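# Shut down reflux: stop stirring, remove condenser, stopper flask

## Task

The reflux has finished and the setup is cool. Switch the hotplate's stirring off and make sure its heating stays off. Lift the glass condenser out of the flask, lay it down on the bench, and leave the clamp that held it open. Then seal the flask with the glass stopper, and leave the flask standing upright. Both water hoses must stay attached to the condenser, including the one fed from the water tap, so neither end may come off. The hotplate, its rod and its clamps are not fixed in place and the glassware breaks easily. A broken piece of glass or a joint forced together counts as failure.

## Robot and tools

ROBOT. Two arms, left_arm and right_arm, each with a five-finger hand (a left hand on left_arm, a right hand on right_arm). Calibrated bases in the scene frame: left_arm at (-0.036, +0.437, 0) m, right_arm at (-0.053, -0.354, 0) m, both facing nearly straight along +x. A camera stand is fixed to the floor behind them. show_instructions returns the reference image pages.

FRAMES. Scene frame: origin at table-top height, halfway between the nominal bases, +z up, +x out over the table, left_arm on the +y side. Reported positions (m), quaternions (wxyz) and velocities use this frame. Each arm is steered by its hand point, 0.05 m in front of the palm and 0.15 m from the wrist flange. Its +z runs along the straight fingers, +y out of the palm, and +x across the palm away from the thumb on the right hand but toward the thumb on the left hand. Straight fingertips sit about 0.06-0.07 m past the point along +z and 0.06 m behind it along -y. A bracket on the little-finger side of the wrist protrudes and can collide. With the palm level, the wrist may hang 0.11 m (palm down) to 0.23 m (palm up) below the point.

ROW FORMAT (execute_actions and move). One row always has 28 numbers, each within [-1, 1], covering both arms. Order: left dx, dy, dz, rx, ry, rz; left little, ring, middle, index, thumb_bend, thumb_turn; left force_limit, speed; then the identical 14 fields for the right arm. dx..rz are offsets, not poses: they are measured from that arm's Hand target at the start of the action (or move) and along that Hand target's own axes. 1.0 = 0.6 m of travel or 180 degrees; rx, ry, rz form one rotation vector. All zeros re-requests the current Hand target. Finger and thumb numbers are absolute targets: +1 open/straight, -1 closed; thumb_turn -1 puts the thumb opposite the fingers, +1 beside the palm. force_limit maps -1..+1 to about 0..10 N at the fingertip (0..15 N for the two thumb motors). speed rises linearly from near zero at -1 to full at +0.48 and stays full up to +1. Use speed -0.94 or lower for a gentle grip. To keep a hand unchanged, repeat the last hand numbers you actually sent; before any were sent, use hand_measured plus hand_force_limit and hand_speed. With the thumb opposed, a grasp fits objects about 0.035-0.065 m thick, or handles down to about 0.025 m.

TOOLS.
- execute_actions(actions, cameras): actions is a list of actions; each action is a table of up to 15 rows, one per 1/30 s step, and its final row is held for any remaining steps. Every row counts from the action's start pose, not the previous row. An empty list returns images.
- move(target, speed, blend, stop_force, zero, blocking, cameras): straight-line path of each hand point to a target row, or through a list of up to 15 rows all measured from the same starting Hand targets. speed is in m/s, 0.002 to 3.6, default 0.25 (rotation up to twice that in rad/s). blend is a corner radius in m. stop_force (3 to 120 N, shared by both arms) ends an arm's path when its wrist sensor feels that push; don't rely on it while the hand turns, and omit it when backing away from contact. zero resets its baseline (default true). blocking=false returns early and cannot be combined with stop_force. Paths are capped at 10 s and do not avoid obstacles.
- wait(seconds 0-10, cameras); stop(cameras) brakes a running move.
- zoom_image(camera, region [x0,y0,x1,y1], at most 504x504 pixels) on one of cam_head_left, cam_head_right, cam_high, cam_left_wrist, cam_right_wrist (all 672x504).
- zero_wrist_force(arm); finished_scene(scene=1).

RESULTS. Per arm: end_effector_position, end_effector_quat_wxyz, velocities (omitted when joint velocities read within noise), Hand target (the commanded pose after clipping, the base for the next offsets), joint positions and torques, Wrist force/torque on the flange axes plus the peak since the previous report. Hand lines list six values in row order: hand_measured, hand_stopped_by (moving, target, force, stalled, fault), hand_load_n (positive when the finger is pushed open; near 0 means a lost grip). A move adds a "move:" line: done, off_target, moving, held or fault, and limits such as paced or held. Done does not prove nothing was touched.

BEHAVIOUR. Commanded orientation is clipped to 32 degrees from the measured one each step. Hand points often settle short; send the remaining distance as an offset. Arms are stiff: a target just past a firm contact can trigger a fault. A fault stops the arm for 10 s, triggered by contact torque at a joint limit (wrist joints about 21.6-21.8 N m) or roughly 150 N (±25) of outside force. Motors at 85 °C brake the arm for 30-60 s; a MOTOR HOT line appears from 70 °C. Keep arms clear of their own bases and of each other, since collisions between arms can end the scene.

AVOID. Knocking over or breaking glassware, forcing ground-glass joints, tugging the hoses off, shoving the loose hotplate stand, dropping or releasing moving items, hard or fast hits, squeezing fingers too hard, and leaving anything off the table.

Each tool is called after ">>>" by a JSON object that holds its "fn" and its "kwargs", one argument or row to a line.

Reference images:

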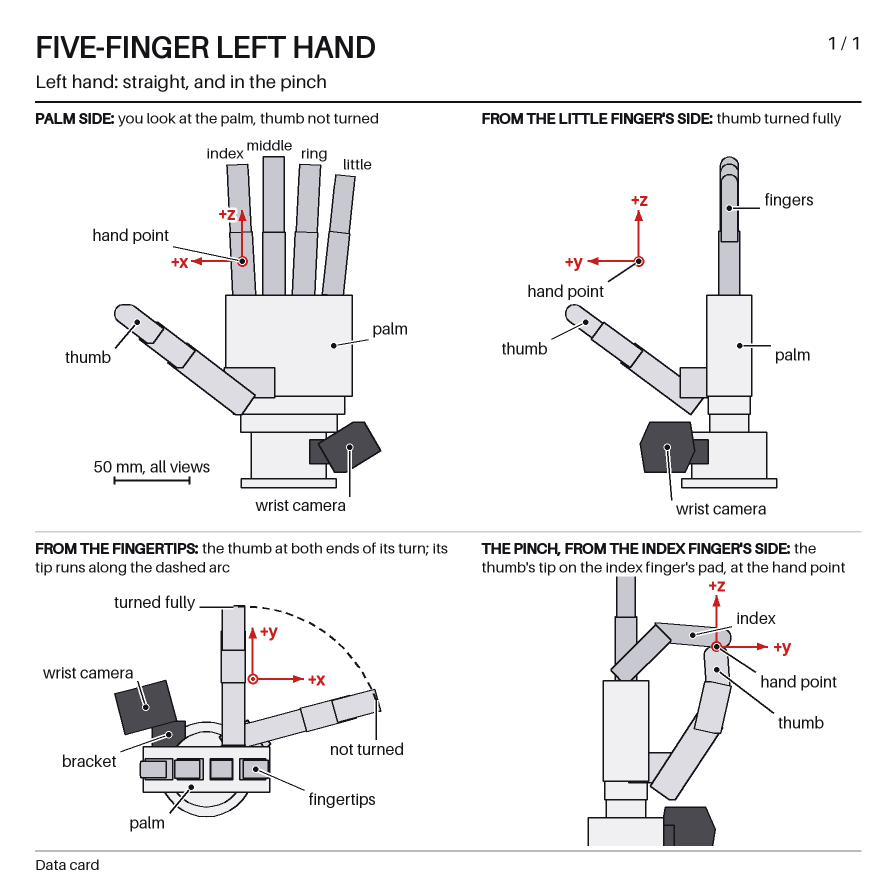

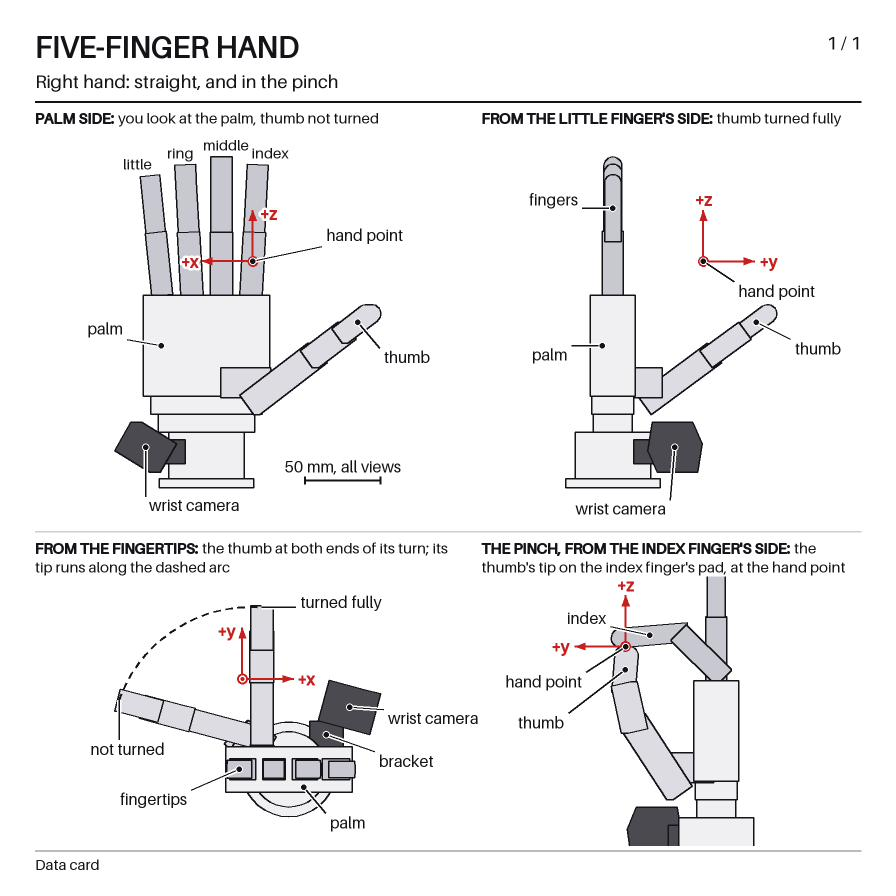

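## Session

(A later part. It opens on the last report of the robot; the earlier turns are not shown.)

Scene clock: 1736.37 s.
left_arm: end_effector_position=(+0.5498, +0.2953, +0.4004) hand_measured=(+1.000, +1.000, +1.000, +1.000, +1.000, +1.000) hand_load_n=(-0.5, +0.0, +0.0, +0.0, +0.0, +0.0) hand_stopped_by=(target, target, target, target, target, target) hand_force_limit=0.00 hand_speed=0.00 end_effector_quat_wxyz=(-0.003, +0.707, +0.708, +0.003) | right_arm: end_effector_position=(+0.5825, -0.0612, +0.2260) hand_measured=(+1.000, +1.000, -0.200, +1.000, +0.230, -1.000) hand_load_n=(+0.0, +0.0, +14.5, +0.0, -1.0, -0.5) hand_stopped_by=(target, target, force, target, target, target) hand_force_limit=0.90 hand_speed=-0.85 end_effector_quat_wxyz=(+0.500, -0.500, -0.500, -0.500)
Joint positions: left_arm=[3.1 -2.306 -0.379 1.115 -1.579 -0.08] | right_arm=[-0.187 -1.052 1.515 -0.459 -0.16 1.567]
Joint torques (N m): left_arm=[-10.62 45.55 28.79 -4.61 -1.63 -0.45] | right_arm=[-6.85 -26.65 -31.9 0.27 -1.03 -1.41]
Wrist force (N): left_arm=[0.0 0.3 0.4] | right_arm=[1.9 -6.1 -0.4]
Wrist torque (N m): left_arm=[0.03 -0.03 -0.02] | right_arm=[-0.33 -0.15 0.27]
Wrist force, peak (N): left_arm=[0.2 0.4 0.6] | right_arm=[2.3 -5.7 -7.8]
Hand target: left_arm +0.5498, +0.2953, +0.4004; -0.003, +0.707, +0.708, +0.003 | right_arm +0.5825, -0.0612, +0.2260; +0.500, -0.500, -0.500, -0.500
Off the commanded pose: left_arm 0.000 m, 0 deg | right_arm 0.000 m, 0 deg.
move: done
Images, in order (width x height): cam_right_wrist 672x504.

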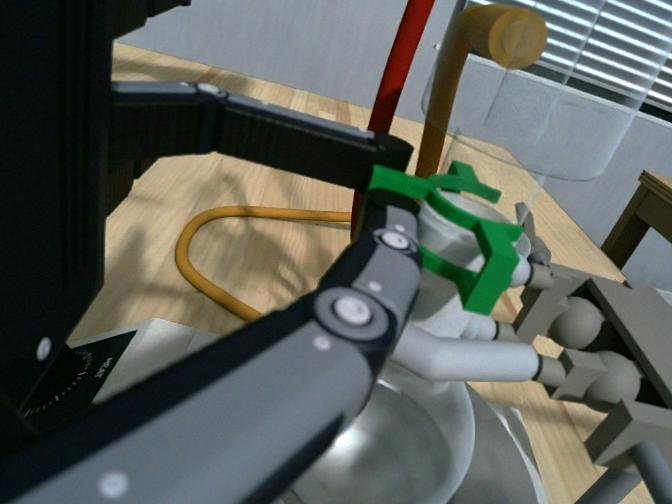

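>>> {"fn": "move", "kwargs": {
  "target": [0,0,0,0,0,0,1,1,1,1,1,1,0,0, 0,-0.0025,0,0,0,0,1,1,-0.6,1,0.23,-1,0.9,-0.85],
  "cameras": [],
  "speed": 0.01
}}

>>> {"fn": "move", "kwargs": {
  "target": [0,0,0,0,0,0,1,1,1,1,1,1,0,0, 0,-0.0025,0,0,0,0,1,1,-0.6,1,0.23,-1,0.9,-0.85],
  "cameras": [],
  "speed": 0.01
}}

>>> {"fn": "move", "kwargs": {
  "target": [0,0,0,0,0,0,1,1,1,1,1,1,0,0, 0,-0.0025,0,0,0,0,1,1,-0.6,1,0.23,-1,0.9,-0.85],
  "cameras": ["cam_right_wrist"],
  "speed": 0.01
}}

Scene clock: 1746.10 s.
left_arm: end_effector_position=(+0.5498, +0.2953, +0.4004) hand_measured=(+1.000, +1.000, +1.000, +1.000, +1.000, +1.000) hand_load_n=(+0.0, +0.0, +0.0, +0.0, +0.0, +0.0) hand_stopped_by=(target, target, target, target, target, target) hand_force_limit=0.00 hand_speed=0.00 end_effector_quat_wxyz=(-0.003, +0.707, +0.708, +0.003) | right_arm: end_effector_position=(+0.5809, -0.0612, +0.2260) hand_measured=(+1.000, +1.000, -0.200, +1.000, +0.230, -1.000) hand_load_n=(+0.0, +0.0, +14.5, +0.0, -0.5, +0.0) hand_stopped_by=(target, target, force, target, target, target) hand_force_limit=0.90 hand_speed=-0.85 end_effector_quat_wxyz=(+0.500, -0.500, -0.500, -0.500)
Joint positions: left_arm=[3.1 -2.306 -0.379 1.115 -1.579 -0.08] | right_arm=[-0.187 -1.055 1.52 -0.461 -0.16 1.567]
Joint torques (N m): left_arm=[-10.09 45.64 29.56 -4.72 -1.45 -0.54] | right_arm=[-8.78 -42.6 -14.65 -1.12 -2.32 0.9]
Wrist force (N): left_arm=[0.0 0.2 0.7] | right_arm=[0.6 0.2 2.5]
Wrist torque (N m): left_arm=[0.00 -0.03 -0.01] | right_arm=[-0.27 -0.19 0.32]
Wrist force, peak (N): left_arm=[0.2 0.4 0.6] | right_arm=[2.1 -6.3 -0.7]
Hand target: left_arm +0.5498, +0.2953, +0.4004; -0.003, +0.707, +0.708, +0.003 | right_arm +0.5810, -0.0612, +0.2260; +0.500, -0.500, -0.500, -0.500
Off the commanded pose: left_arm 0.000 m, 0 deg | right_arm 0.000 m, 0 deg.
move: done
No camera images: "cameras" was empty.

Scene clock: 1746.80 s.
left_arm: end_effector_position=(+0.5498, +0.2953, +0.4004) hand_measured=(+1.000, +1.000, +1.000, +1.000, +1.000, +1.000) hand_load_n=(+0.0, +0.0, +0.0, +0.0, +0.0, +0.0) hand_stopped_by=(target, target, target, target, target, target) hand_force_limit=0.00 hand_speed=0.00 end_effector_quat_wxyz=(-0.003, +0.707, +0.708, +0.003) | right_arm: end_effector_position=(+0.5794, -0.0612, +0.2260) hand_measured=(+1.000, +1.000, -0.200, +1.000, +0.230, -1.000) hand_load_n=(+0.0, +0.0, +13.5, +0.0, +0.5, +0.5) hand_stopped_by=(target, target, force, target, target, target) hand_force_limit=0.90 hand_speed=-0.85 end_effector_quat_wxyz=(+0.500, -0.500, -0.500, -0.500)
Joint positions: left_arm=[3.1 -2.306 -0.379 1.115 -1.579 -0.08] | right_arm=[-0.188 -1.058 1.525 -0.462 -0.161 1.567]
Joint torques (N m): left_arm=[-10.12 45.12 29.75 -4.55 -1.43 -0.3] | right_arm=[-9.96 -42.34 -14.5 -1.05 -2.18 1.31]
Wrist force (N): left_arm=[0.1 0.4 0.6] | right_arm=[0.9 1.0 4.3]
Wrist torque (N m): left_arm=[0.02 -0.03 -0.01] | right_arm=[-0.19 -0.24 0.33]
Wrist force, peak (N): left_arm=[0.0 0.2 0.7] | right_arm=[0.7 0.9 4.4]
Hand target: left_arm +0.5498, +0.2953, +0.4004; -0.003, +0.707, +0.708, +0.003 | right_arm +0.5795, -0.0612, +0.2260; +0.500, -0.500, -0.500, -0.500
Off the commanded pose: left_arm 0.000 m, 0 deg | right_arm 0.000 m, 0 deg.
move: done
No camera images: "cameras" was empty.

Scene clock: 1747.50 s.
left_arm: end_effector_position=(+0.5498, +0.2953, +0.4004) hand_measured=(+1.000, +1.000, +1.000, +1.000, +1.000, +1.000) hand_load_n=(+0.0, +0.0, +0.0, +0.0, +0.0, +0.0) hand_stopped_by=(target, target, target, target, target, target) hand_force_limit=0.00 hand_speed=0.00 end_effector_quat_wxyz=(-0.003, +0.707, +0.708, +0.003) | right_arm: end_effector_position=(+0.5779, -0.0612, +0.2260) hand_measured=(+1.000, +1.000, -0.200, +1.000, +0.232, -1.000) hand_load_n=(+0.0, +0.0, +12.0, +0.0, +6.5, +1.0) hand_stopped_by=(target, target, force, target, target, target) hand_force_limit=0.90 hand_speed=-0.85 end_effector_quat_wxyz=(+0.500, -0.500, -0.500, -0.500)
Joint positions: left_arm=[3.1 -2.306 -0.379 1.115 -1.579 -0.08] | right_arm=[-0.188 -1.062 1.53 -0.464 -0.161 1.567]
Joint torques (N m): left_arm=[-9.93 44.63 29.6 -4.68 -1.62 -0.57] | right_arm=[-7.52 -42.27 -12.48 -0.46 -4.11 -1.24]
Wrist force (N): left_arm=[-0.1 0.3 0.3] | right_arm=[1.0 6.5 4.4]
Wrist torque (N m): left_arm=[0.03 -0.02 -0.02] | right_arm=[-0.15 -0.19 0.37]
Wrist force, peak (N): left_arm=[0.0 0.4 0.6] | right_arm=[1.0 6.5 4.4]
Hand target: left_arm +0.5498, +0.2953, +0.4004; -0.003, +0.707, +0.708, +0.003 | right_arm +0.5780, -0.0612, +0.2260; +0.500, -0.500, -0.500, -0.500
Off the commanded pose: left_arm 0.000 m, 0 deg | right_arm 0.000 m, 0 deg.
move: done
Images, in order (width x height): cam_right_wrist 672x504.

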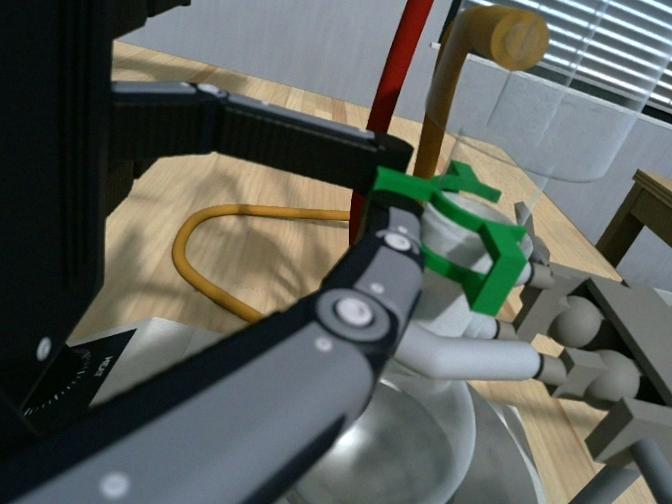

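>>> {"fn": "move", "kwargs": {
  "target": [0,0,0,0,0,0,1,1,1,1,1,1,0,0, 0,-0.0025,0,0,0,0,1,1,-0.6,1,0.23,-1,0.9,-0.85],
  "cameras": [],
  "speed": 0.01
}}

>>> {"fn": "move", "kwargs": {
  "target": [0,0,0,0,0,0,1,1,1,1,1,1,0,0, 0,-0.0025,0,0,0,0,1,1,-0.6,1,0.23,-1,0.9,-0.85],
  "cameras": ["cam_right_wrist"],
  "speed": 0.01
}}

Scene clock: 1754.30 s.
left_arm: end_effector_position=(+0.5498, +0.2953, +0.4004) hand_measured=(+1.000, +1.000, +1.000, +1.000, +1.000, +1.000) hand_load_n=(+0.0, +0.0, -0.5, +0.0, +0.0, +0.0) hand_stopped_by=(target, target, target, target, target, target) hand_force_limit=0.00 hand_speed=0.00 end_effector_quat_wxyz=(-0.003, +0.707, +0.708, +0.003) | right_arm: end_effector_position=(+0.5764, -0.0612, +0.2260) hand_measured=(+1.000, +1.000, -0.200, +1.000, +0.232, -1.000) hand_load_n=(+0.0, +0.0, +11.5, +0.0, +6.5, +1.5) hand_stopped_by=(target, target, force, target, target, target) hand_force_limit=0.90 hand_speed=-0.85 end_effector_quat_wxyz=(+0.500, -0.500, -0.500, -0.500)
Joint positions: left_arm=[3.1 -2.306 -0.379 1.115 -1.579 -0.08] | right_arm=[-0.188 -1.065 1.536 -0.466 -0.162 1.567]
Joint torques (N m): left_arm=[-10.61 44.91 29.54 -4.67 -1.72 -0.54] | right_arm=[-9.18 -42.39 -13.1 -0.73 -3.47 -0.7]
Wrist force (N): left_arm=[0.1 0.2 0.4] | right_arm=[1.3 5.5 4.2]
Wrist torque (N m): left_arm=[0.01 -0.04 -0.01] | right_arm=[-0.13 -0.22 0.38]
Wrist force, peak (N): left_arm=[0.0 0.2 0.7] | right_arm=[0.9 6.8 4.6]
Hand target: left_arm +0.5498, +0.2953, +0.4004; -0.003, +0.707, +0.708, +0.003 | right_arm +0.5765, -0.0612, +0.2260; +0.500, -0.500, -0.500, -0.500
Off the commanded pose: left_arm 0.000 m, 0 deg | right_arm 0.000 m, 0 deg.
move: done
No camera images: "cameras" was empty.

Scene clock: 1755.00 s.
left_arm: end_effector_position=(+0.5498, +0.2953, +0.4004) hand_measured=(+1.000, +1.000, +1.000, +1.000, +1.000, +1.000) hand_load_n=(+0.0, +0.0, +0.0, +0.0, +0.0, +0.0) hand_stopped_by=(target, target, target, target, target, target) hand_force_limit=0.00 hand_speed=0.00 end_effector_quat_wxyz=(-0.003, +0.707, +0.708, +0.003) | right_arm: end_effector_position=(+0.5749, -0.0612, +0.2260) hand_measured=(+1.000, +1.000, -0.200, +1.000, +0.232, -1.000) hand_load_n=(+0.0, +0.0, +9.5, +0.0, +7.0, +1.0) hand_stopped_by=(target, target, force, target, target, target) hand_force_limit=0.90 hand_speed=-0.85 end_effector_quat_wxyz=(+0.500, -0.500, -0.500, -0.500)
Joint positions: left_arm=[3.1 -2.306 -0.379 1.115 -1.579 -0.08] | right_arm=[-0.189 -1.068 1.541 -0.468 -0.162 1.567]
Joint torques (N m): left_arm=[-9.56 45.47 29.26 -4.63 -1.33 -0.43] | right_arm=[-7.85 -41.09 -13.68 -0.79 -3.15 -0.64]
Wrist force (N): left_arm=[0.2 0.3 0.5] | right_arm=[1.1 3.1 2.7]
Wrist torque (N m): left_arm=[0.02 -0.05 0.00] | right_arm=[-0.16 -0.12 0.30]
Wrist force, peak (N): left_arm=[-0.1 0.4 0.6] | right_arm=[0.7 5.9 4.3]
Hand target: left_arm +0.5498, +0.2953, +0.4004; -0.003, +0.707, +0.708, +0.003 | right_arm +0.5750, -0.0612, +0.2260; +0.500, -0.500, -0.500, -0.500
Off the commanded pose: left_arm 0.000 m, 0 deg | right_arm 0.000 m, 0 deg.
move: done
Images, in order (width x height): cam_right_wrist 672x504.

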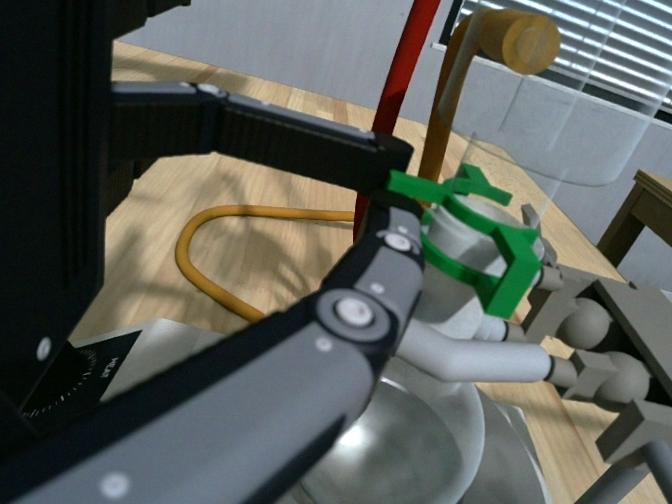

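>>> {"fn": "zoom_image", "kwargs": {
  "camera": "cam_right_wrist",
  "region": [350, 130, 650, 430]
}}

Scaled by 1.680 from the camera's 672x504 image, which has a finer 960x720 frame.

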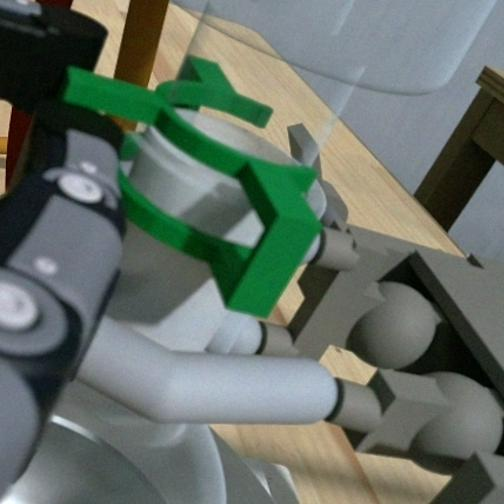

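>>> {"fn": "execute_actions", "kwargs": {
  "actions": []
}}

>>> {"fn": "zoom_image", "kwargs": {
  "camera": "cam_head_left",
  "region": [260, 200, 400, 440]
}}

Scene clock: 1775.33 s.
left_arm: end_effector_position=(+0.5498, +0.2953, +0.4004) hand_measured=(+1.000, +1.000, +1.000, +1.000, +1.000, +1.000) hand_load_n=(-0.5, +0.0, +0.0, +0.0, -0.5, +0.0) hand_stopped_by=(target, target, target, target, target, target) hand_force_limit=0.00 hand_speed=0.00 end_effector_quat_wxyz=(-0.003, +0.707, +0.708, +0.003) | right_arm: end_effector_position=(+0.5750, -0.0612, +0.2260) hand_measured=(+1.000, +1.000, -0.200, +1.000, +0.232, -1.000) hand_load_n=(+0.0, +0.0, +10.0, +0.0, +7.0, +1.0) hand_stopped_by=(target, target, force, target, target, target) hand_force_limit=0.90 hand_speed=-0.85 end_effector_quat_wxyz=(+0.500, -0.500, -0.500, -0.500)
Joint positions: left_arm=[3.1 -2.306 -0.379 1.115 -1.579 -0.08] | right_arm=[-0.189 -1.068 1.541 -0.468 -0.162 1.567]
Joint velocities: within noise
Joint torques (N m): left_arm=[-9.31 45.41 30.37 -4.8 -1.34 -0.66] | right_arm=[2.76 -26.96 -30.23 2.27 1.92 1.35]
Wrist force (N): left_arm=[0.1 0.1 0.5] | right_arm=[1.4 3.2 2.7]
Wrist torque (N m): left_arm=[-0.01 -0.05 0.00] | right_arm=[-0.11 -0.16 0.32]
Wrist force, peak (N): left_arm=[0.0 0.3 0.7] | right_arm=[1.3 3.6 3.0]
Hand target: left_arm +0.5498, +0.2953, +0.4004; -0.003, +0.707, +0.708, +0.003 | right_arm +0.5750, -0.0612, +0.2260; +0.500, -0.500, -0.500, -0.500
Off the commanded pose: left_arm 0.000 m, 0 deg | right_arm 0.000 m, 0 deg.

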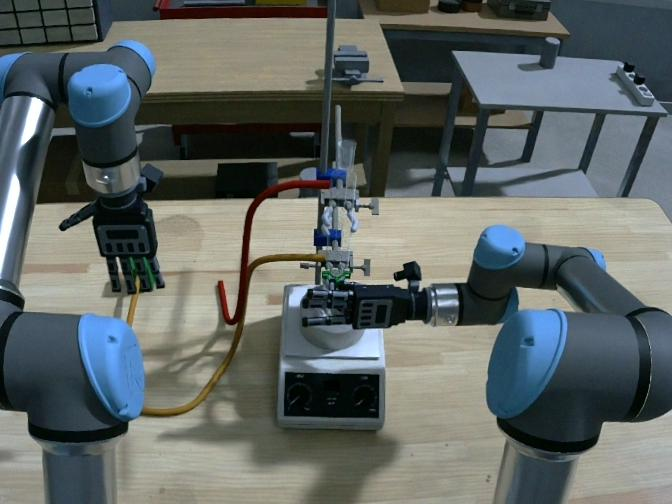

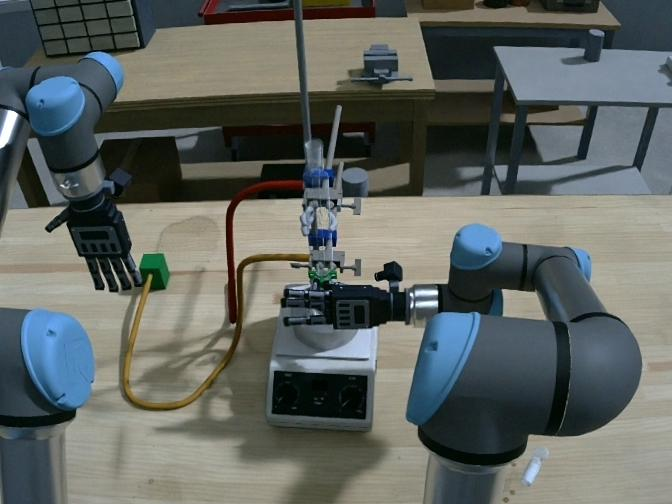

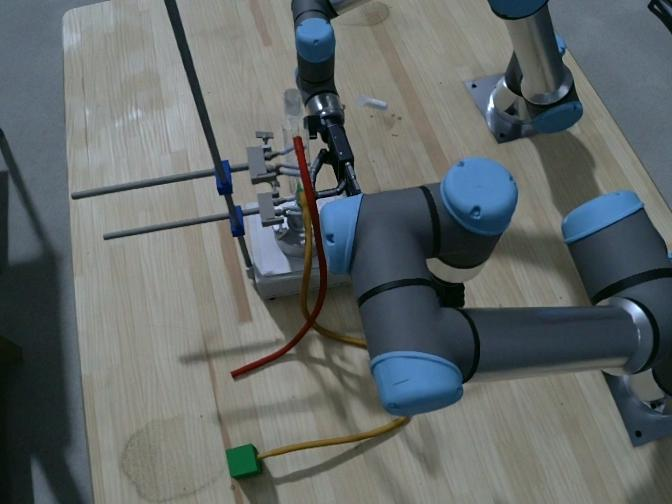

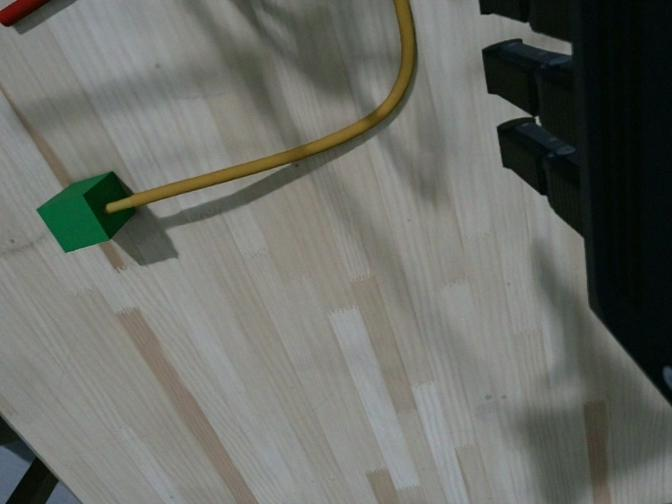

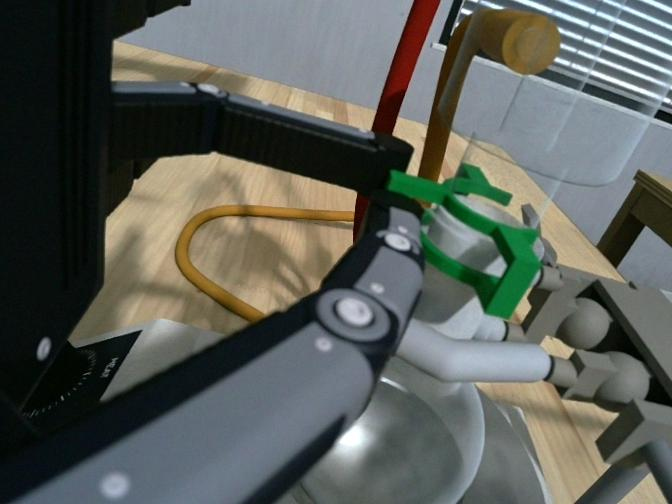

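Scaled by 2.100 from the camera's 672x504 image, which has a finer 960x720 frame.

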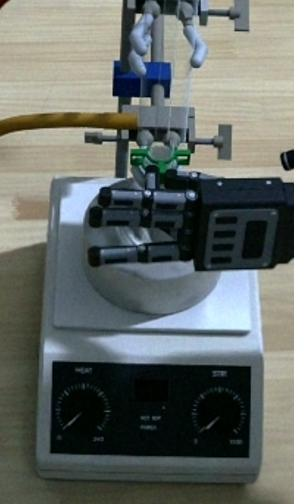

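>>> {"fn": "zoom_image", "kwargs": {
  "camera": "cam_head_left",
  "region": [345, 375, 385, 415]
}}

>>> {"fn": "zoom_image", "kwargs": {
  "camera": "cam_head_left",
  "region": [290, 230, 390, 330]
}}

Scaled by 12.600 from the camera's 672x504 image, which has a finer 960x720 frame.

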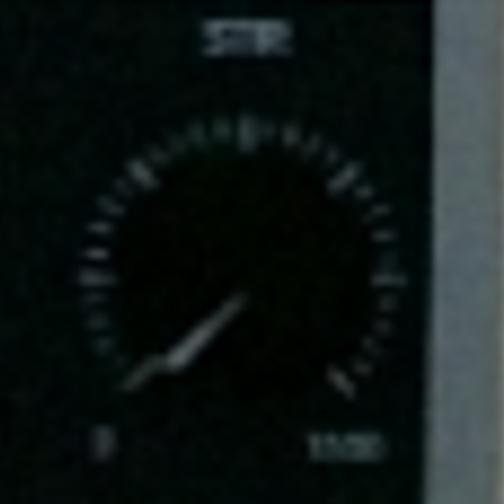

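Scaled by 5.040 from the camera's 672x504 image, which has a finer 960x720 frame.

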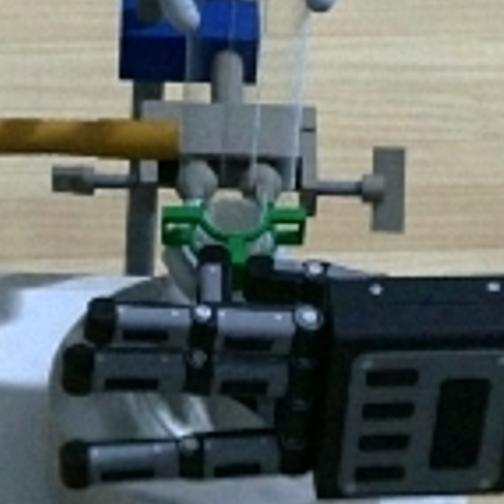

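>>> {"fn": "move", "kwargs": {
  "target": [
    [0,0,0,0,0,0,1,1,1,1,1,1,0,0, 0,0,0,0,0,0,1,1,0.3,1,0.23,-1,0.4,-0.3],
    [0,0,0,0,0,0,1,1,1,1,1,1,0,0, 0.0133,-0.0667,-0.0313,0,0,0,1,1,0.3,1,0.23,-1,0.4,-0.3],
    [0,0,0,0,0,0,1,1,1,1,1,1,0,0, 0.0133,-0.0667,-0.0313,0.0556,0,0,1,1,1,0.5,1,-1,0.4,-0.3]
  ],
  "cameras": ["cam_right_wrist","cam_head_left"],
  "speed": 0.1
}}

>>> {"fn": "zoom_image", "kwargs": {
  "camera": "cam_right_wrist",
  "region": [350, 80, 650, 380]
}}

Scene clock: 1905.80 s.
left_arm: end_effector_position=(+0.5498, +0.2953, +0.4004) hand_measured=(+1.000, +1.000, +1.000, +1.000, +1.000, +1.000) hand_load_n=(+0.0, +0.0, +0.0, +0.0, -0.5, +0.0) hand_stopped_by=(target, target, target, target, target, target) hand_force_limit=0.00 hand_speed=0.00 end_effector_quat_wxyz=(-0.003, +0.707, +0.708, +0.003) | right_arm: end_effector_position=(+0.5350, -0.0800, +0.2340) hand_measured=(+1.000, +1.000, +1.000, +0.500, +1.000, -1.000) hand_load_n=(+0.0, +0.0, +0.0, +0.0, +0.0, +0.0) hand_stopped_by=(target, target, target, target, target, target) hand_force_limit=0.40 hand_speed=-0.30 end_effector_quat_wxyz=(+0.542, -0.454, -0.542, -0.454)
Joint positions: left_arm=[3.1 -2.306 -0.379 1.115 -1.579 -0.08] | right_arm=[-0.232 -1.07 1.521 -0.449 -0.38 1.569]
Joint torques (N m): left_arm=[-8.84 46.24 29.39 -4.57 -1.56 -0.66] | right_arm=[-7.42 -45.52 -8.66 -0.46 -2.29 1.32]
Wrist force (N): left_arm=[0.2 0.3 0.7] | right_arm=[1.6 -0.5 0.9]
Wrist torque (N m): left_arm=[0.01 -0.05 0.00] | right_arm=[-0.20 -0.10 0.35]
Wrist force, peak (N): left_arm=[-0.1 0.5 0.6] | right_arm=[1.3 3.4 3.2]
Hand target: left_arm +0.5498, +0.2953, +0.4004; -0.003, +0.707, +0.708, +0.003 | right_arm +0.5350, -0.0800, +0.2340; +0.542, -0.454, -0.542, -0.454
Off the commanded pose: left_arm 0.000 m, 0 deg | right_arm 0.000 m, 0 deg.
move: done
Images, in order (width x height): cam_head_left 672x504, cam_right_wrist 672x504.

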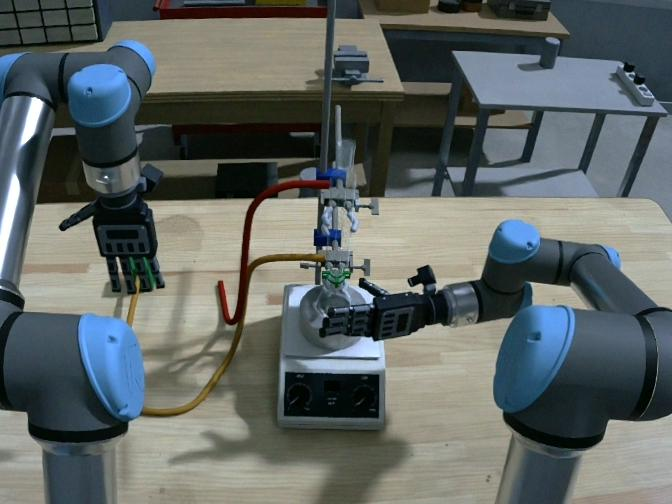

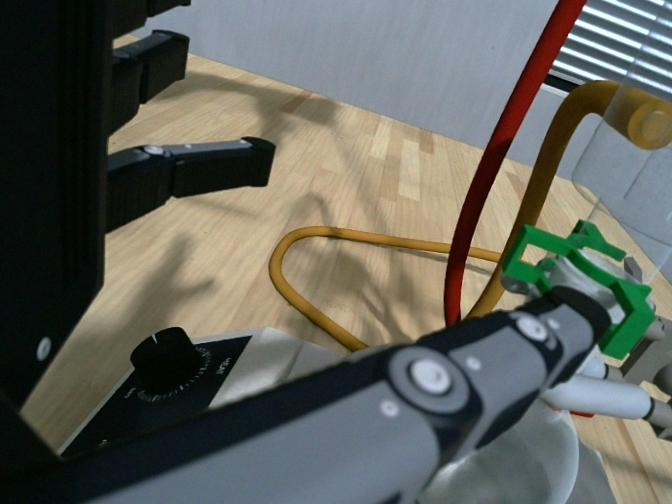

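Scaled by 1.680 from the camera's 672x504 image, which has a finer 960x720 frame.

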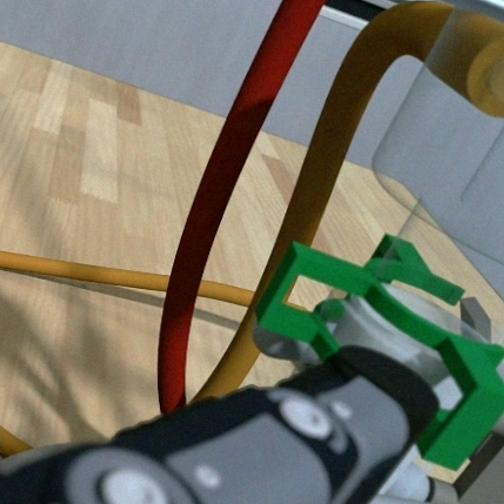

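>>> {"fn": "move", "kwargs": {
  "target": [0,0,0,0,0,0,1,1,1,1,1,1,0,0, -0.0017,0,0.0102,-0.0278,0,0,1,1,1,0.5,0.8,-1,0.4,-0.3],
  "cameras": ["cam_right_wrist"],
  "speed": 0.1
}}

>>> {"fn": "zoom_image", "kwargs": {
  "camera": "cam_right_wrist",
  "region": [350, 80, 650, 380]
}}

Scene clock: 1951.47 s.
left_arm: end_effector_position=(+0.5498, +0.2953, +0.4004) hand_measured=(+1.000, +1.000, +1.000, +1.000, +1.000, +1.000) hand_load_n=(-0.5, +0.0, +0.0, +0.0, -0.5, +0.0) hand_stopped_by=(target, target, target, target, target, target) hand_force_limit=0.00 hand_speed=0.00 end_effector_quat_wxyz=(-0.003, +0.707, +0.708, +0.003) | right_arm: end_effector_position=(+0.5338, -0.0739, +0.2330) hand_measured=(+1.000, +1.000, +1.000, +0.500, +0.800, -1.000) hand_load_n=(+0.0, +0.0, +0.0, +0.0, +0.0, +0.0) hand_stopped_by=(target, target, target, target, target, target) hand_force_limit=0.40 hand_speed=-0.30 end_effector_quat_wxyz=(+0.522, -0.477, -0.521, -0.478)
Joint positions: left_arm=[3.1 -2.306 -0.379 1.115 -1.579 -0.08] | right_arm=[-0.226 -1.119 1.6 -0.479 -0.287 1.569]
Joint torques (N m): left_arm=[-10.24 44.6 28.98 -4.59 -1.52 -0.65] | right_arm=[-8.03 -26.82 -26.66 2.38 -0.57 0.69]
Wrist force (N): left_arm=[0.0 0.3 0.6] | right_arm=[1.6 -0.7 0.4]
Wrist torque (N m): left_arm=[0.02 -0.02 -0.02] | right_arm=[-0.19 -0.08 0.33]
Wrist force, peak (N): left_arm=[-0.1 0.2 0.8] | right_arm=[2.0 -0.6 0.6]
Hand target: left_arm +0.5498, +0.2953, +0.4004; -0.003, +0.707, +0.708, +0.003 | right_arm +0.5339, -0.0739, +0.2330; +0.522, -0.477, -0.521, -0.478
Off the commanded pose: left_arm 0.000 m, 0 deg | right_arm 0.000 m, 0 deg.
move: done
Images, in order (width x height): cam_right_wrist 672x504.

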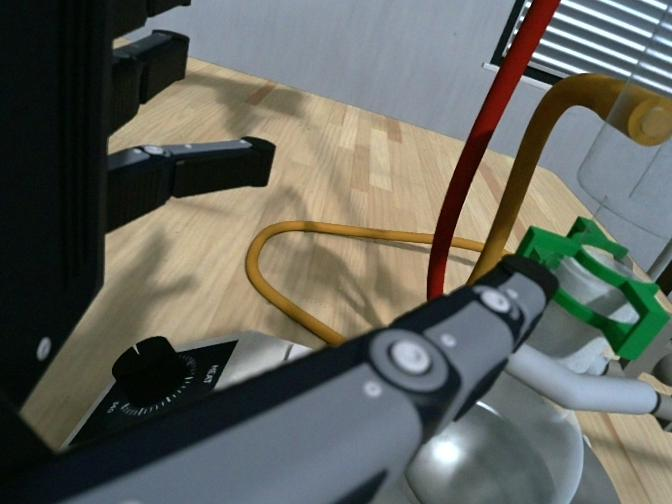

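Scaled by 1.680 from the camera's 672x504 image, which has a finer 960x720 frame.

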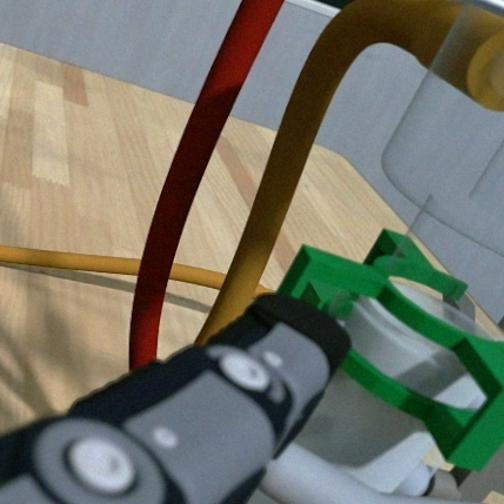

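>>> {"fn": "move", "kwargs": {
  "target": [0,0,0,0,0,0,1,1,1,1,1,1,0,0, 0,0.0664,-0.0058,0,0,0,1,1,1,0.5,0.8,-1,0.4,-0.3],
  "cameras": ["cam_right_wrist","cam_head_left"],
  "speed": 0.06,
  "stop_force": 4
}}

>>> {"fn": "zoom_image", "kwargs": {
  "camera": "cam_right_wrist",
  "region": [350, 80, 650, 380]
}}

>>> {"fn": "zoom_image", "kwargs": {
  "camera": "cam_head_left",
  "region": [290, 230, 390, 330]
}}

Scene clock: 1961.13 s.
left_arm: end_effector_position=(+0.5498, +0.2953, +0.4004) hand_measured=(+1.000, +1.000, +1.000, +1.000, +1.000, +1.000) hand_load_n=(+0.0, +0.0, +0.0, +0.0, +0.0, +0.0) hand_stopped_by=(target, target, target, target, target, target) hand_force_limit=0.00 hand_speed=0.00 end_effector_quat_wxyz=(-0.003, +0.707, +0.708, +0.003) | right_arm: end_effector_position=(+0.5739, -0.0739, +0.2329) hand_measured=(+1.000, +1.000, +1.000, +0.500, +0.800, -1.000) hand_load_n=(+0.0, +0.0, +0.0, +0.0, +0.0, +0.5) hand_stopped_by=(target, target, target, target, target, target) hand_force_limit=0.40 hand_speed=-0.30 end_effector_quat_wxyz=(+0.522, -0.478, -0.521, -0.478)
Joint positions: left_arm=[3.1 -2.306 -0.379 1.115 -1.579 -0.08] | right_arm=[-0.212 -1.032 1.463 -0.429 -0.273 1.568]
Joint torques (N m): left_arm=[-9.63 45.39 29.28 -4.57 -1.38 -0.5] | right_arm=[-8.25 -46.55 -21.71 -1.03 -2.34 1.34]
Wrist force (N): left_arm=[0.2 0.4 0.4] | right_arm=[1.6 -0.8 0.4]
Wrist torque (N m): left_arm=[0.05 -0.06 -0.01] | right_arm=[-0.18 -0.05 0.33]
Wrist force, peak (N): left_arm=[0.2 0.4 0.7] | right_arm=[2.0 -0.8 0.7]
Hand target: left_arm +0.5498, +0.2953, +0.4004; -0.003, +0.707, +0.708, +0.003 | right_arm +0.5739, -0.0739, +0.2329; +0.522, -0.477, -0.521, -0.478
Off the commanded pose: left_arm 0.000 m, 0 deg | right_arm 0.000 m, 0 deg.
move: done
Images, in order (width x height): cam_head_left 672x504, cam_right_wrist 672x504.

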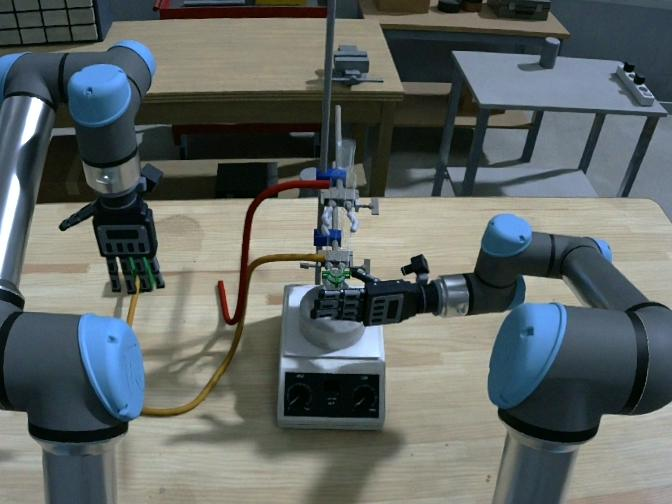

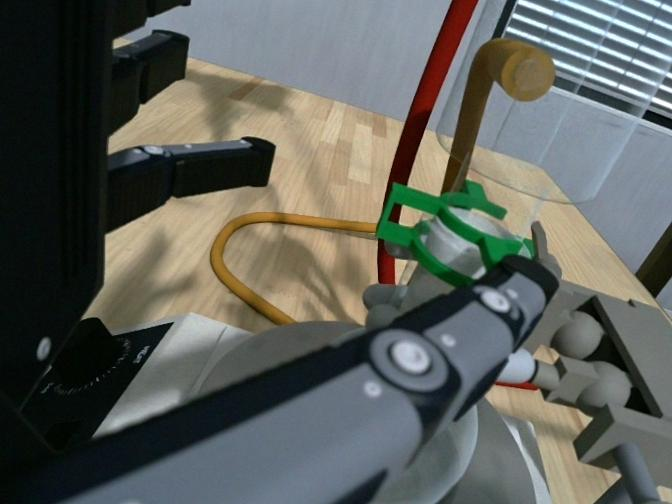

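Scaled by 1.680 from the camera's 672x504 image, which has a finer 960x720 frame.

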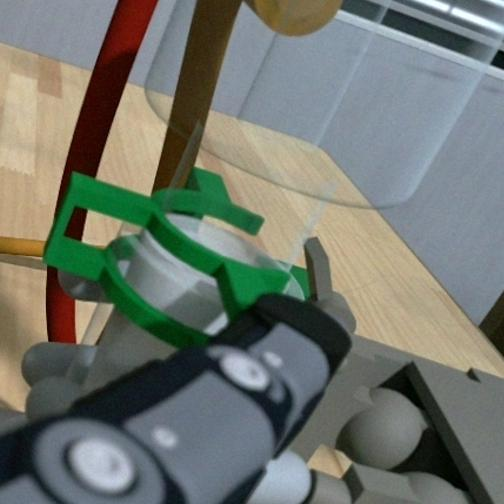

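Scaled by 5.040 from the camera's 672x504 image, which has a finer 960x720 frame.

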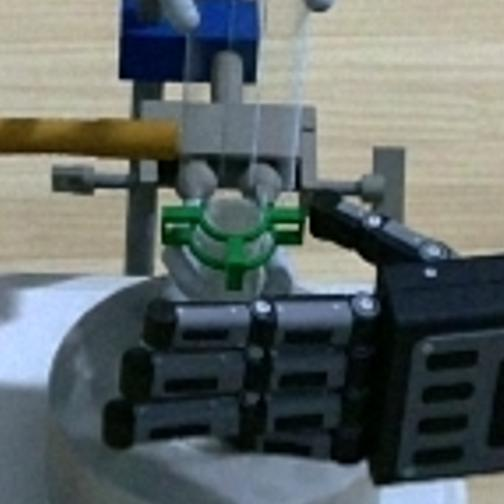

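>>> {"fn": "move", "kwargs": {
  "target": [
    [0,0,0,0,0,0,1,1,1,1,1,1,0,0, -0.0015,-0.002,-0.022,0,0,0,1,1,1,0.5,0.8,-1,0.4,-0.3],
    [0,0,0,0,0,0,1,1,1,1,1,1,0,0, -0.0015,-0.002,-0.022,0.0556,0,0,1,1,1,0.5,0.9,-1,0.4,-0.3],
    [0,0,0,0,0,0,1,1,1,1,1,1,0,0, -0.0015,0.0115,-0.0232,0.0556,0,0,1,1,1,0.5,0.9,-1,0.4,-0.3]
  ],
  "cameras": ["cam_right_wrist","cam_head_left"],
  "speed": 0.08
}}

>>> {"fn": "zoom_image", "kwargs": {
  "camera": "cam_right_wrist",
  "region": [350, 80, 650, 380]
}}

>>> {"fn": "zoom_image", "kwargs": {
  "camera": "cam_head_left",
  "region": [290, 230, 390, 330]
}}

Scene clock: 1995.03 s.
left_arm: end_effector_position=(+0.5498, +0.2953, +0.4004) hand_measured=(+1.000, +1.000, +1.000, +1.000, +1.000, +1.000) hand_load_n=(+0.0, +0.5, +0.0, +0.0, +0.0, +0.0) hand_stopped_by=(target, target, target, target, target, target) hand_force_limit=0.00 hand_speed=0.00 end_effector_quat_wxyz=(-0.003, +0.707, +0.708, +0.003) | right_arm: end_effector_position=(+0.5821, -0.0872, +0.2320) hand_measured=(+1.000, +1.000, +1.000, +0.500, +0.900, -1.000) hand_load_n=(+0.0, +0.0, +0.0, +0.0, +0.0, +0.0) hand_stopped_by=(target, target, target, target, target, target) hand_force_limit=0.40 hand_speed=-0.30 end_effector_quat_wxyz=(+0.561, -0.430, -0.561, -0.430)
Joint positions: left_arm=[3.1 -2.306 -0.379 1.115 -1.579 -0.08] | right_arm=[-0.222 -0.912 1.266 -0.353 -0.457 1.569]
Joint torques (N m): left_arm=[-10.29 45.68 30.01 -4.43 -1.58 -0.69] | right_arm=[5.24 -49.9 -9.49 -0.59 1.67 -0.02]
Wrist force (N): left_arm=[0.1 0.3 0.5] | right_arm=[1.4 -0.6 0.1]
Wrist torque (N m): left_arm=[0.01 -0.04 -0.01] | right_arm=[-0.16 -0.03 0.31]
Wrist force, peak (N): left_arm=[0.0 0.3 0.7] | right_arm=[1.9 -0.8 0.6]
Hand target: left_arm +0.5498, +0.2953, +0.4004; -0.003, +0.707, +0.708, +0.003 | right_arm +0.5820, -0.0872, +0.2320; +0.561, -0.430, -0.561, -0.430
Off the commanded pose: left_arm 0.000 m, 0 deg | right_arm 0.000 m, 0 deg.
move: done
Images, in order (width x height): cam_head_left 672x504, cam_right_wrist 672x504.

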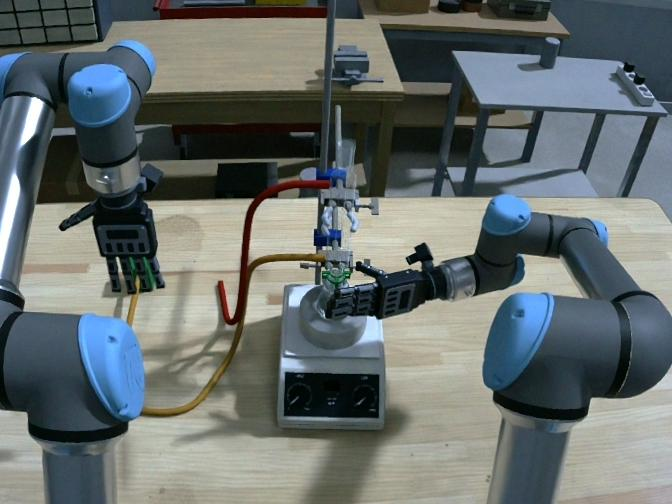

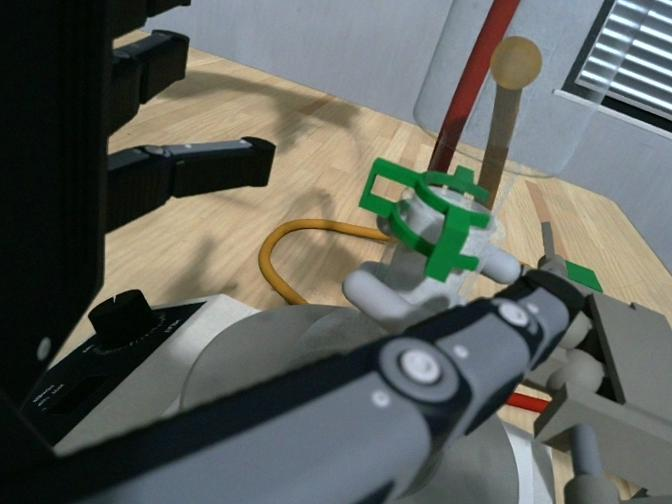

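Scaled by 1.680 from the camera's 672x504 image, which has a finer 960x720 frame.

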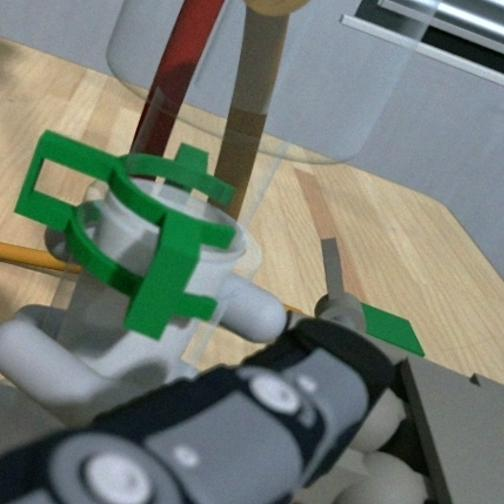

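Scaled by 5.040 from the camera's 672x504 image, which has a finer 960x720 frame.

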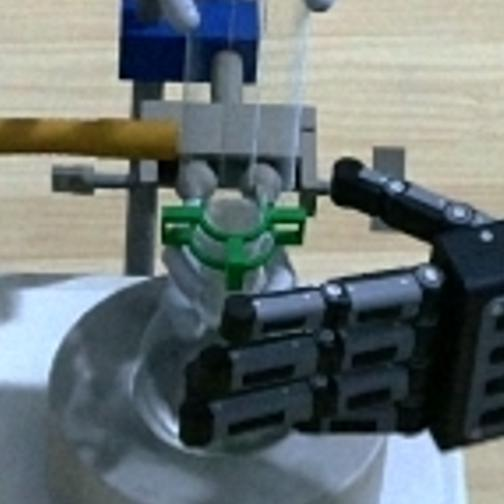

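>>> {"fn": "move", "kwargs": {
  "target": [0,0,0,0,0,0,1,1,1,1,1,1,0,0, 0,0.0086,0.0322,0,0,0,1,1,1,0.5,0.9,-1,0.4,-0.3],
  "cameras": ["cam_right_wrist","cam_head_left"],
  "speed": 0.03,
  "stop_force": 3
}}

>>> {"fn": "zoom_image", "kwargs": {
  "camera": "cam_right_wrist",
  "region": [350, 80, 650, 380]
}}

>>> {"fn": "zoom_image", "kwargs": {
  "camera": "cam_head_left",
  "region": [290, 230, 390, 330]
}}

Scene clock: 2022.67 s.
left_arm: end_effector_position=(+0.5498, +0.2953, +0.4004) hand_measured=(+1.000, +1.000, +1.000, +1.000, +1.000, +1.000) hand_load_n=(+0.0, +0.0, +0.0, +0.0, +0.0, -0.5) hand_stopped_by=(target, target, target, target, target, target) hand_force_limit=0.00 hand_speed=0.00 end_effector_quat_wxyz=(-0.003, +0.707, +0.708, +0.003) | right_arm: end_effector_position=(+0.5820, -0.0672, +0.2320) hand_measured=(+1.000, +1.000, +1.000, +0.500, +0.900, -1.000) hand_load_n=(+0.0, +0.0, +0.0, +0.0, +0.0, +0.0) hand_stopped_by=(target, target, target, target, target, target) hand_force_limit=0.40 hand_speed=-0.30 end_effector_quat_wxyz=(+0.561, -0.430, -0.561, -0.430)
Joint positions: left_arm=[3.1 -2.306 -0.379 1.115 -1.579 -0.08] | right_arm=[-0.19 -0.911 1.264 -0.352 -0.426 1.569]
Joint torques (N m): left_arm=[-9.96 45.07 29.04 -4.81 -1.56 -0.75] | right_arm=[-8.45 -39.16 -18.96 1.05 -2.29 -1.5]
Wrist force (N): left_arm=[-0.1 0.2 0.6] | right_arm=[1.9 -0.8 0.3]
Wrist torque (N m): left_arm=[0.00 -0.01 -0.01] | right_arm=[-0.18 -0.10 0.33]
Wrist force, peak (N): left_arm=[0.2 0.4 0.7] | right_arm=[2.1 -0.9 0.1]
Hand target: left_arm +0.5498, +0.2953, +0.4004; -0.003, +0.707, +0.708, +0.003 | right_arm +0.5819, -0.0672, +0.2320; +0.561, -0.430, -0.561, -0.430
Off the commanded pose: left_arm 0.000 m, 0 deg | right_arm 0.000 m, 0 deg.
move: done
Images, in order (width x height): cam_head_left 672x504, cam_right_wrist 672x504.

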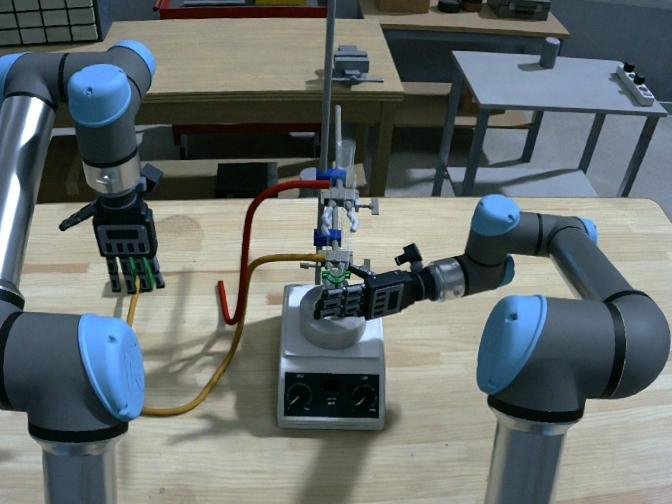

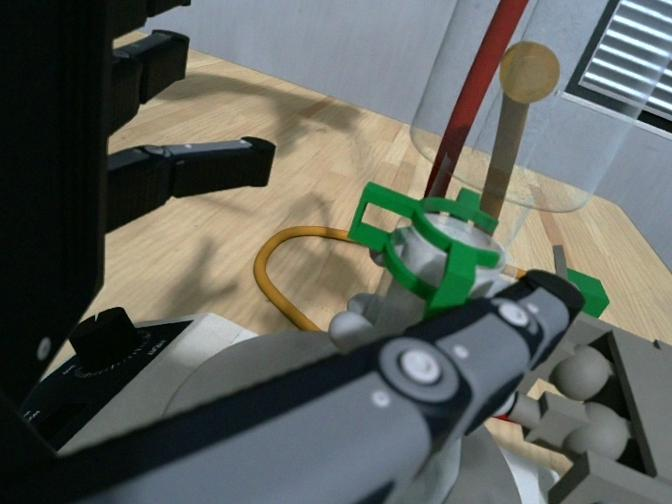

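Scaled by 1.680 from the camera's 672x504 image, which has a finer 960x720 frame.

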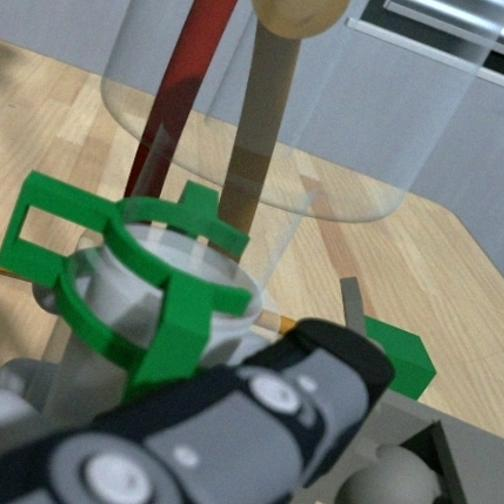

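Scaled by 5.040 from the camera's 672x504 image, which has a finer 960x720 frame.

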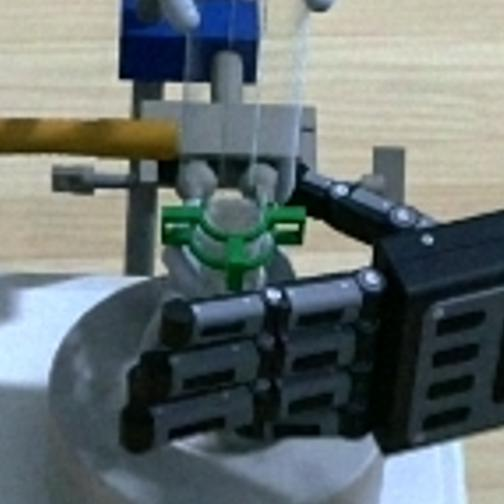

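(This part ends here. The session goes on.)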